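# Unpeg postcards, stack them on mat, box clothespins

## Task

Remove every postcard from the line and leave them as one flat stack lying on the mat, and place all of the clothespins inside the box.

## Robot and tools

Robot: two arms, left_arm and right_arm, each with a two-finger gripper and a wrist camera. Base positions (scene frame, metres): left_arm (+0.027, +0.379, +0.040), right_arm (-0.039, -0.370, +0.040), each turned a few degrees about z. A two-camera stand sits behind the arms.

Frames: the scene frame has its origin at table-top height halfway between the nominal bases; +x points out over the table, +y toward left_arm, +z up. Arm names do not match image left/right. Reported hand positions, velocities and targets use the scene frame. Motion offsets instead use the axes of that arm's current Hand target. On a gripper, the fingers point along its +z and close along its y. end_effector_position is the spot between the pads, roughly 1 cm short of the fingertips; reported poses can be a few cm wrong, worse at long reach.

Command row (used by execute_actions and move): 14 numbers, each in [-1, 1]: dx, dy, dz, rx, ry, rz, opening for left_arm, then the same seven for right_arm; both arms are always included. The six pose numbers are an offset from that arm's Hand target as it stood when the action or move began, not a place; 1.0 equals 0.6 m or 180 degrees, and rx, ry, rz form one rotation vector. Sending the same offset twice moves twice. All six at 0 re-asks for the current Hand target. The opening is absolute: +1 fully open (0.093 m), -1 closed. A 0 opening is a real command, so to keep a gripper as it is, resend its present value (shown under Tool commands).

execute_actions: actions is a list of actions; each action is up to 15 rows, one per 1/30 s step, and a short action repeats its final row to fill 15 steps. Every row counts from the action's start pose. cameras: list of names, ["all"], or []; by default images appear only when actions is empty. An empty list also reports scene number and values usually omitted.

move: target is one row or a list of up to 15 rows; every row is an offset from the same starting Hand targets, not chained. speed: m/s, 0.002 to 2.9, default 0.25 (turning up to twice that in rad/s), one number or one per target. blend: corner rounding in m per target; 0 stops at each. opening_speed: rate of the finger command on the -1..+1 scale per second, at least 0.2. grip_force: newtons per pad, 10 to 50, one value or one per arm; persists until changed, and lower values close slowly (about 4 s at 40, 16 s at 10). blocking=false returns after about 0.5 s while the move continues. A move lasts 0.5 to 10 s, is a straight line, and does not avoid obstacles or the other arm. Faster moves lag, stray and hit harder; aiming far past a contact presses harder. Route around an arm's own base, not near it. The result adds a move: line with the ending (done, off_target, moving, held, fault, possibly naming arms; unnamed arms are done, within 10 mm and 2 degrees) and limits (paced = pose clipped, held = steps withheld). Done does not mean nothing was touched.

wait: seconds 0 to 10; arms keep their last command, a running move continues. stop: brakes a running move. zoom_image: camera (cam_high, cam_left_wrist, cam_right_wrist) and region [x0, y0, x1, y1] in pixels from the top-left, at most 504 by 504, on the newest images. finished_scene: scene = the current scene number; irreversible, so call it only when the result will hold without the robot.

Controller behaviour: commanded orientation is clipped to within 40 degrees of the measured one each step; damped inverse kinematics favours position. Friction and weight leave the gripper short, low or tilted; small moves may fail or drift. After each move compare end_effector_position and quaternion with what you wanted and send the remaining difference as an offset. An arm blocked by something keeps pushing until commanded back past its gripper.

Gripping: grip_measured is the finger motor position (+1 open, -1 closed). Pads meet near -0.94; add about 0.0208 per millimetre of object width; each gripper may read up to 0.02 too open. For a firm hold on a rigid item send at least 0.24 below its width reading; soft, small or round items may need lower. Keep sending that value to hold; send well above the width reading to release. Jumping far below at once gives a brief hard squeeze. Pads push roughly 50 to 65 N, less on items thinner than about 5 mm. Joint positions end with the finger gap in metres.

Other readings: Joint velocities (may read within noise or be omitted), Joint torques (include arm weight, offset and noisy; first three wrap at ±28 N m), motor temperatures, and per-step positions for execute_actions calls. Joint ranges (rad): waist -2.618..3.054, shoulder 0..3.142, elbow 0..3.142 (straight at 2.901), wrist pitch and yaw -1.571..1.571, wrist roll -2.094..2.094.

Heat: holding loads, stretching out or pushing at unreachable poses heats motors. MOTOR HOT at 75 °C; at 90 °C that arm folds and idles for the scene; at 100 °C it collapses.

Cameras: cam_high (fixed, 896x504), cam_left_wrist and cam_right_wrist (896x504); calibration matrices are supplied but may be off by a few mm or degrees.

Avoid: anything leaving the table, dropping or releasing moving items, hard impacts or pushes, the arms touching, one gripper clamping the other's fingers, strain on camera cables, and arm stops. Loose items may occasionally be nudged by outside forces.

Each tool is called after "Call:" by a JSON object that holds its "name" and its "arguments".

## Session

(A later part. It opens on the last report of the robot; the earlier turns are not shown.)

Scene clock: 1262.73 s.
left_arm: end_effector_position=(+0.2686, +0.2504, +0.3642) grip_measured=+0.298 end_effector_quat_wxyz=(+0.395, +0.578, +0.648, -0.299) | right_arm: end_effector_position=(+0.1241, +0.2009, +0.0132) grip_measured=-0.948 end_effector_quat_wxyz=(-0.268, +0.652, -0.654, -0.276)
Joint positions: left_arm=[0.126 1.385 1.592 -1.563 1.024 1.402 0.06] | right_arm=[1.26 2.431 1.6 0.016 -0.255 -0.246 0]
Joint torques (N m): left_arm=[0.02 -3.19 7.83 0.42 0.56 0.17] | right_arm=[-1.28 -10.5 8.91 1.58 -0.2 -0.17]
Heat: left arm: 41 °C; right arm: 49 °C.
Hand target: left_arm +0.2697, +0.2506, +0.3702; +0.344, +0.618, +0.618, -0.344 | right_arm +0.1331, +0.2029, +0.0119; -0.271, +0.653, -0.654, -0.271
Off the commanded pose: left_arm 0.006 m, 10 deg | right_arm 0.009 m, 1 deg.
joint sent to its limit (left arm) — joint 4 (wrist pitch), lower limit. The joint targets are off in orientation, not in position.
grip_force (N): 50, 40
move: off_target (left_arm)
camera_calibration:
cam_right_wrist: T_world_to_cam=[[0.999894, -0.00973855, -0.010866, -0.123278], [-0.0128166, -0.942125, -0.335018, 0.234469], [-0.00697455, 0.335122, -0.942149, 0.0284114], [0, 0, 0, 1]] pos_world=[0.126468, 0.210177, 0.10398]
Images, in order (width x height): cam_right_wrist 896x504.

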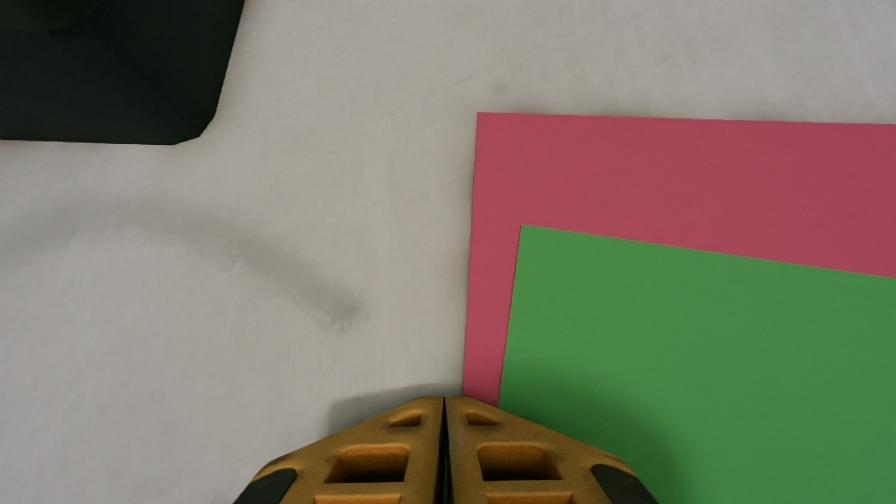

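Call:
{"name": "move", "arguments": {"target": [[0,0,0,0,0,0,0.3,0,0.04,0,0,0,0,-0.95],[0,0,0,0,0,0,0.3,-0.15,0.04,-0.3,0,0,0,-0.95]], "speed": [0.1,0.25], "blend": [0.01,0], "cameras": ["all"]}}

Call:
{"name": "zoom_image", "arguments": {"camera": "cam_high", "region": [350, 160, 510, 330]}}

Call:
{"name": "zoom_image", "arguments": {"camera": "cam_left_wrist", "region": [420, 110, 660, 350]}}

Scene clock: 1268.43 s.
left_arm: end_effector_position=(+0.2686, +0.2504, +0.3642) grip_measured=+0.298 end_effector_quat_wxyz=(+0.395, +0.578, +0.648, -0.299) | right_arm: end_effector_position=(+0.1058, +0.1349, +0.1765) grip_measured=-0.948 end_effector_quat_wxyz=(-0.248, +0.653, -0.667, -0.258)
Joint positions: left_arm=[0.126 1.385 1.592 -1.563 1.024 1.402 0.06] | right_arm=[1.254 1.966 1.57 -0.477 -0.241 -0.248 0]
Joint torques (N m): left_arm=[-0.06 -3.12 7.8 0.43 0.55 0.16] | right_arm=[-0.62 -12.08 9.63 1.64 -0.32 -0.18]
Heat: left arm: 41 °C; right arm: 50 °C.
Hand target: left_arm +0.2697, +0.2506, +0.3702; +0.344, +0.618, +0.618, -0.344 | right_arm +0.1089, +0.1392, +0.2028; -0.271, +0.653, -0.653, -0.270
Off the commanded pose: left_arm 0.006 m, 10 deg | right_arm 0.027 m, 3 deg.
joint sent to its limit (left arm) — joint 4 (wrist pitch), lower limit. The joint targets are off in orientation, not in position.
grip_force (N): 50, 40
move: off_target (left_arm, right_arm)
camera_calibration:
cam_left_wrist: T_world_to_cam=[[-0.987912, -0.131867, -0.081496, 0.328844], [-0.0627145, 0.820761, -0.567819, 0.0583853], [0.141765, -0.555844, -0.819109, 0.485219], [0, 0, 0, 1]] pos_world=[0.259743, 0.26515, 0.457399]
cam_right_wrist: T_world_to_cam=[[0.999522, -0.0246689, -0.0186212, -0.100373], [-0.028899, -0.959568, -0.279988, 0.221205], [-0.0109613, 0.280393, -0.959823, 0.215237], [0, 0, 0, 1]] pos_world=[0.109077, 0.149435, 0.266655]

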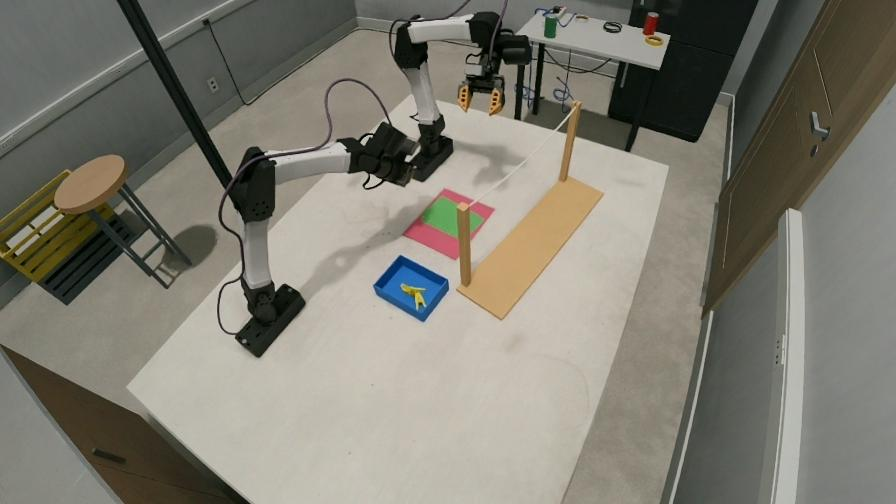

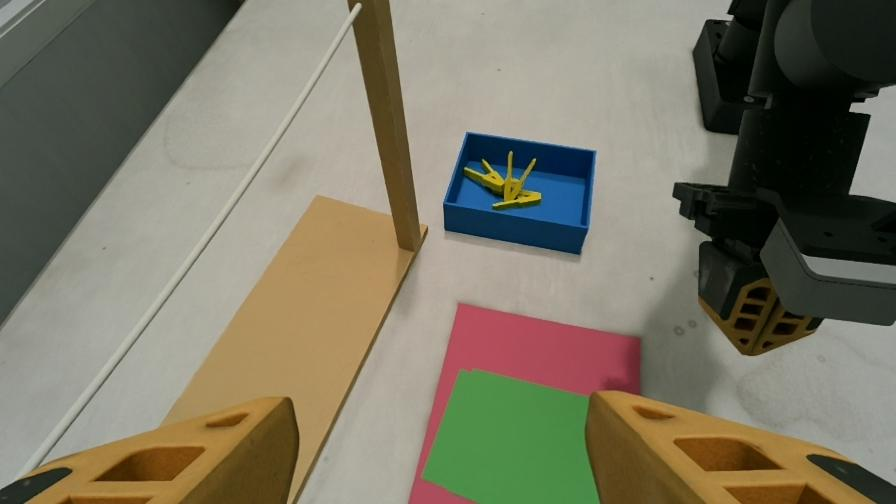

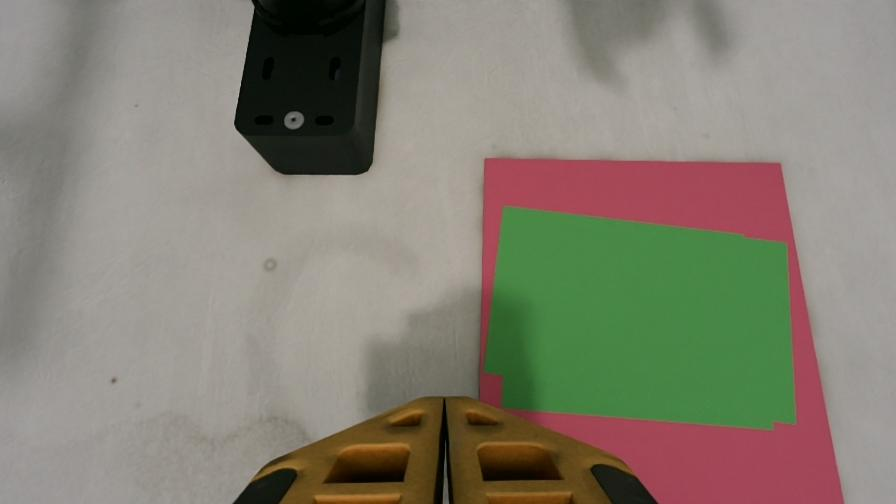

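Scaled by 2.965 from the camera's 896x504 image, which has a finer 1280x720 frame.

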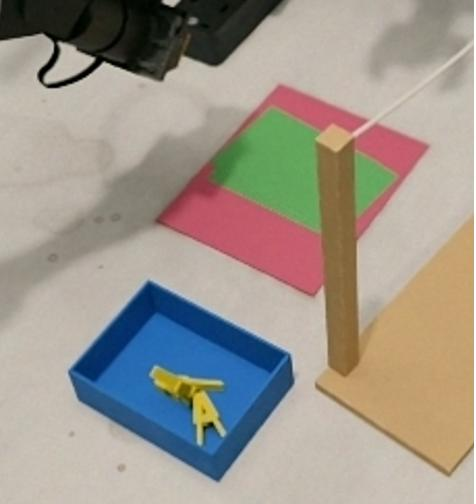

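Scaled by 2.100 from the camera's 896x504 image, which has a finer 1280x720 frame.

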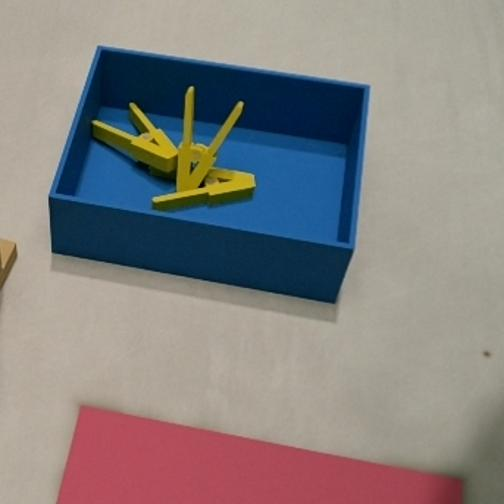

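Call:
{"name": "finished_scene", "arguments": {"scene": 1}}

The scene is finished: the task was done.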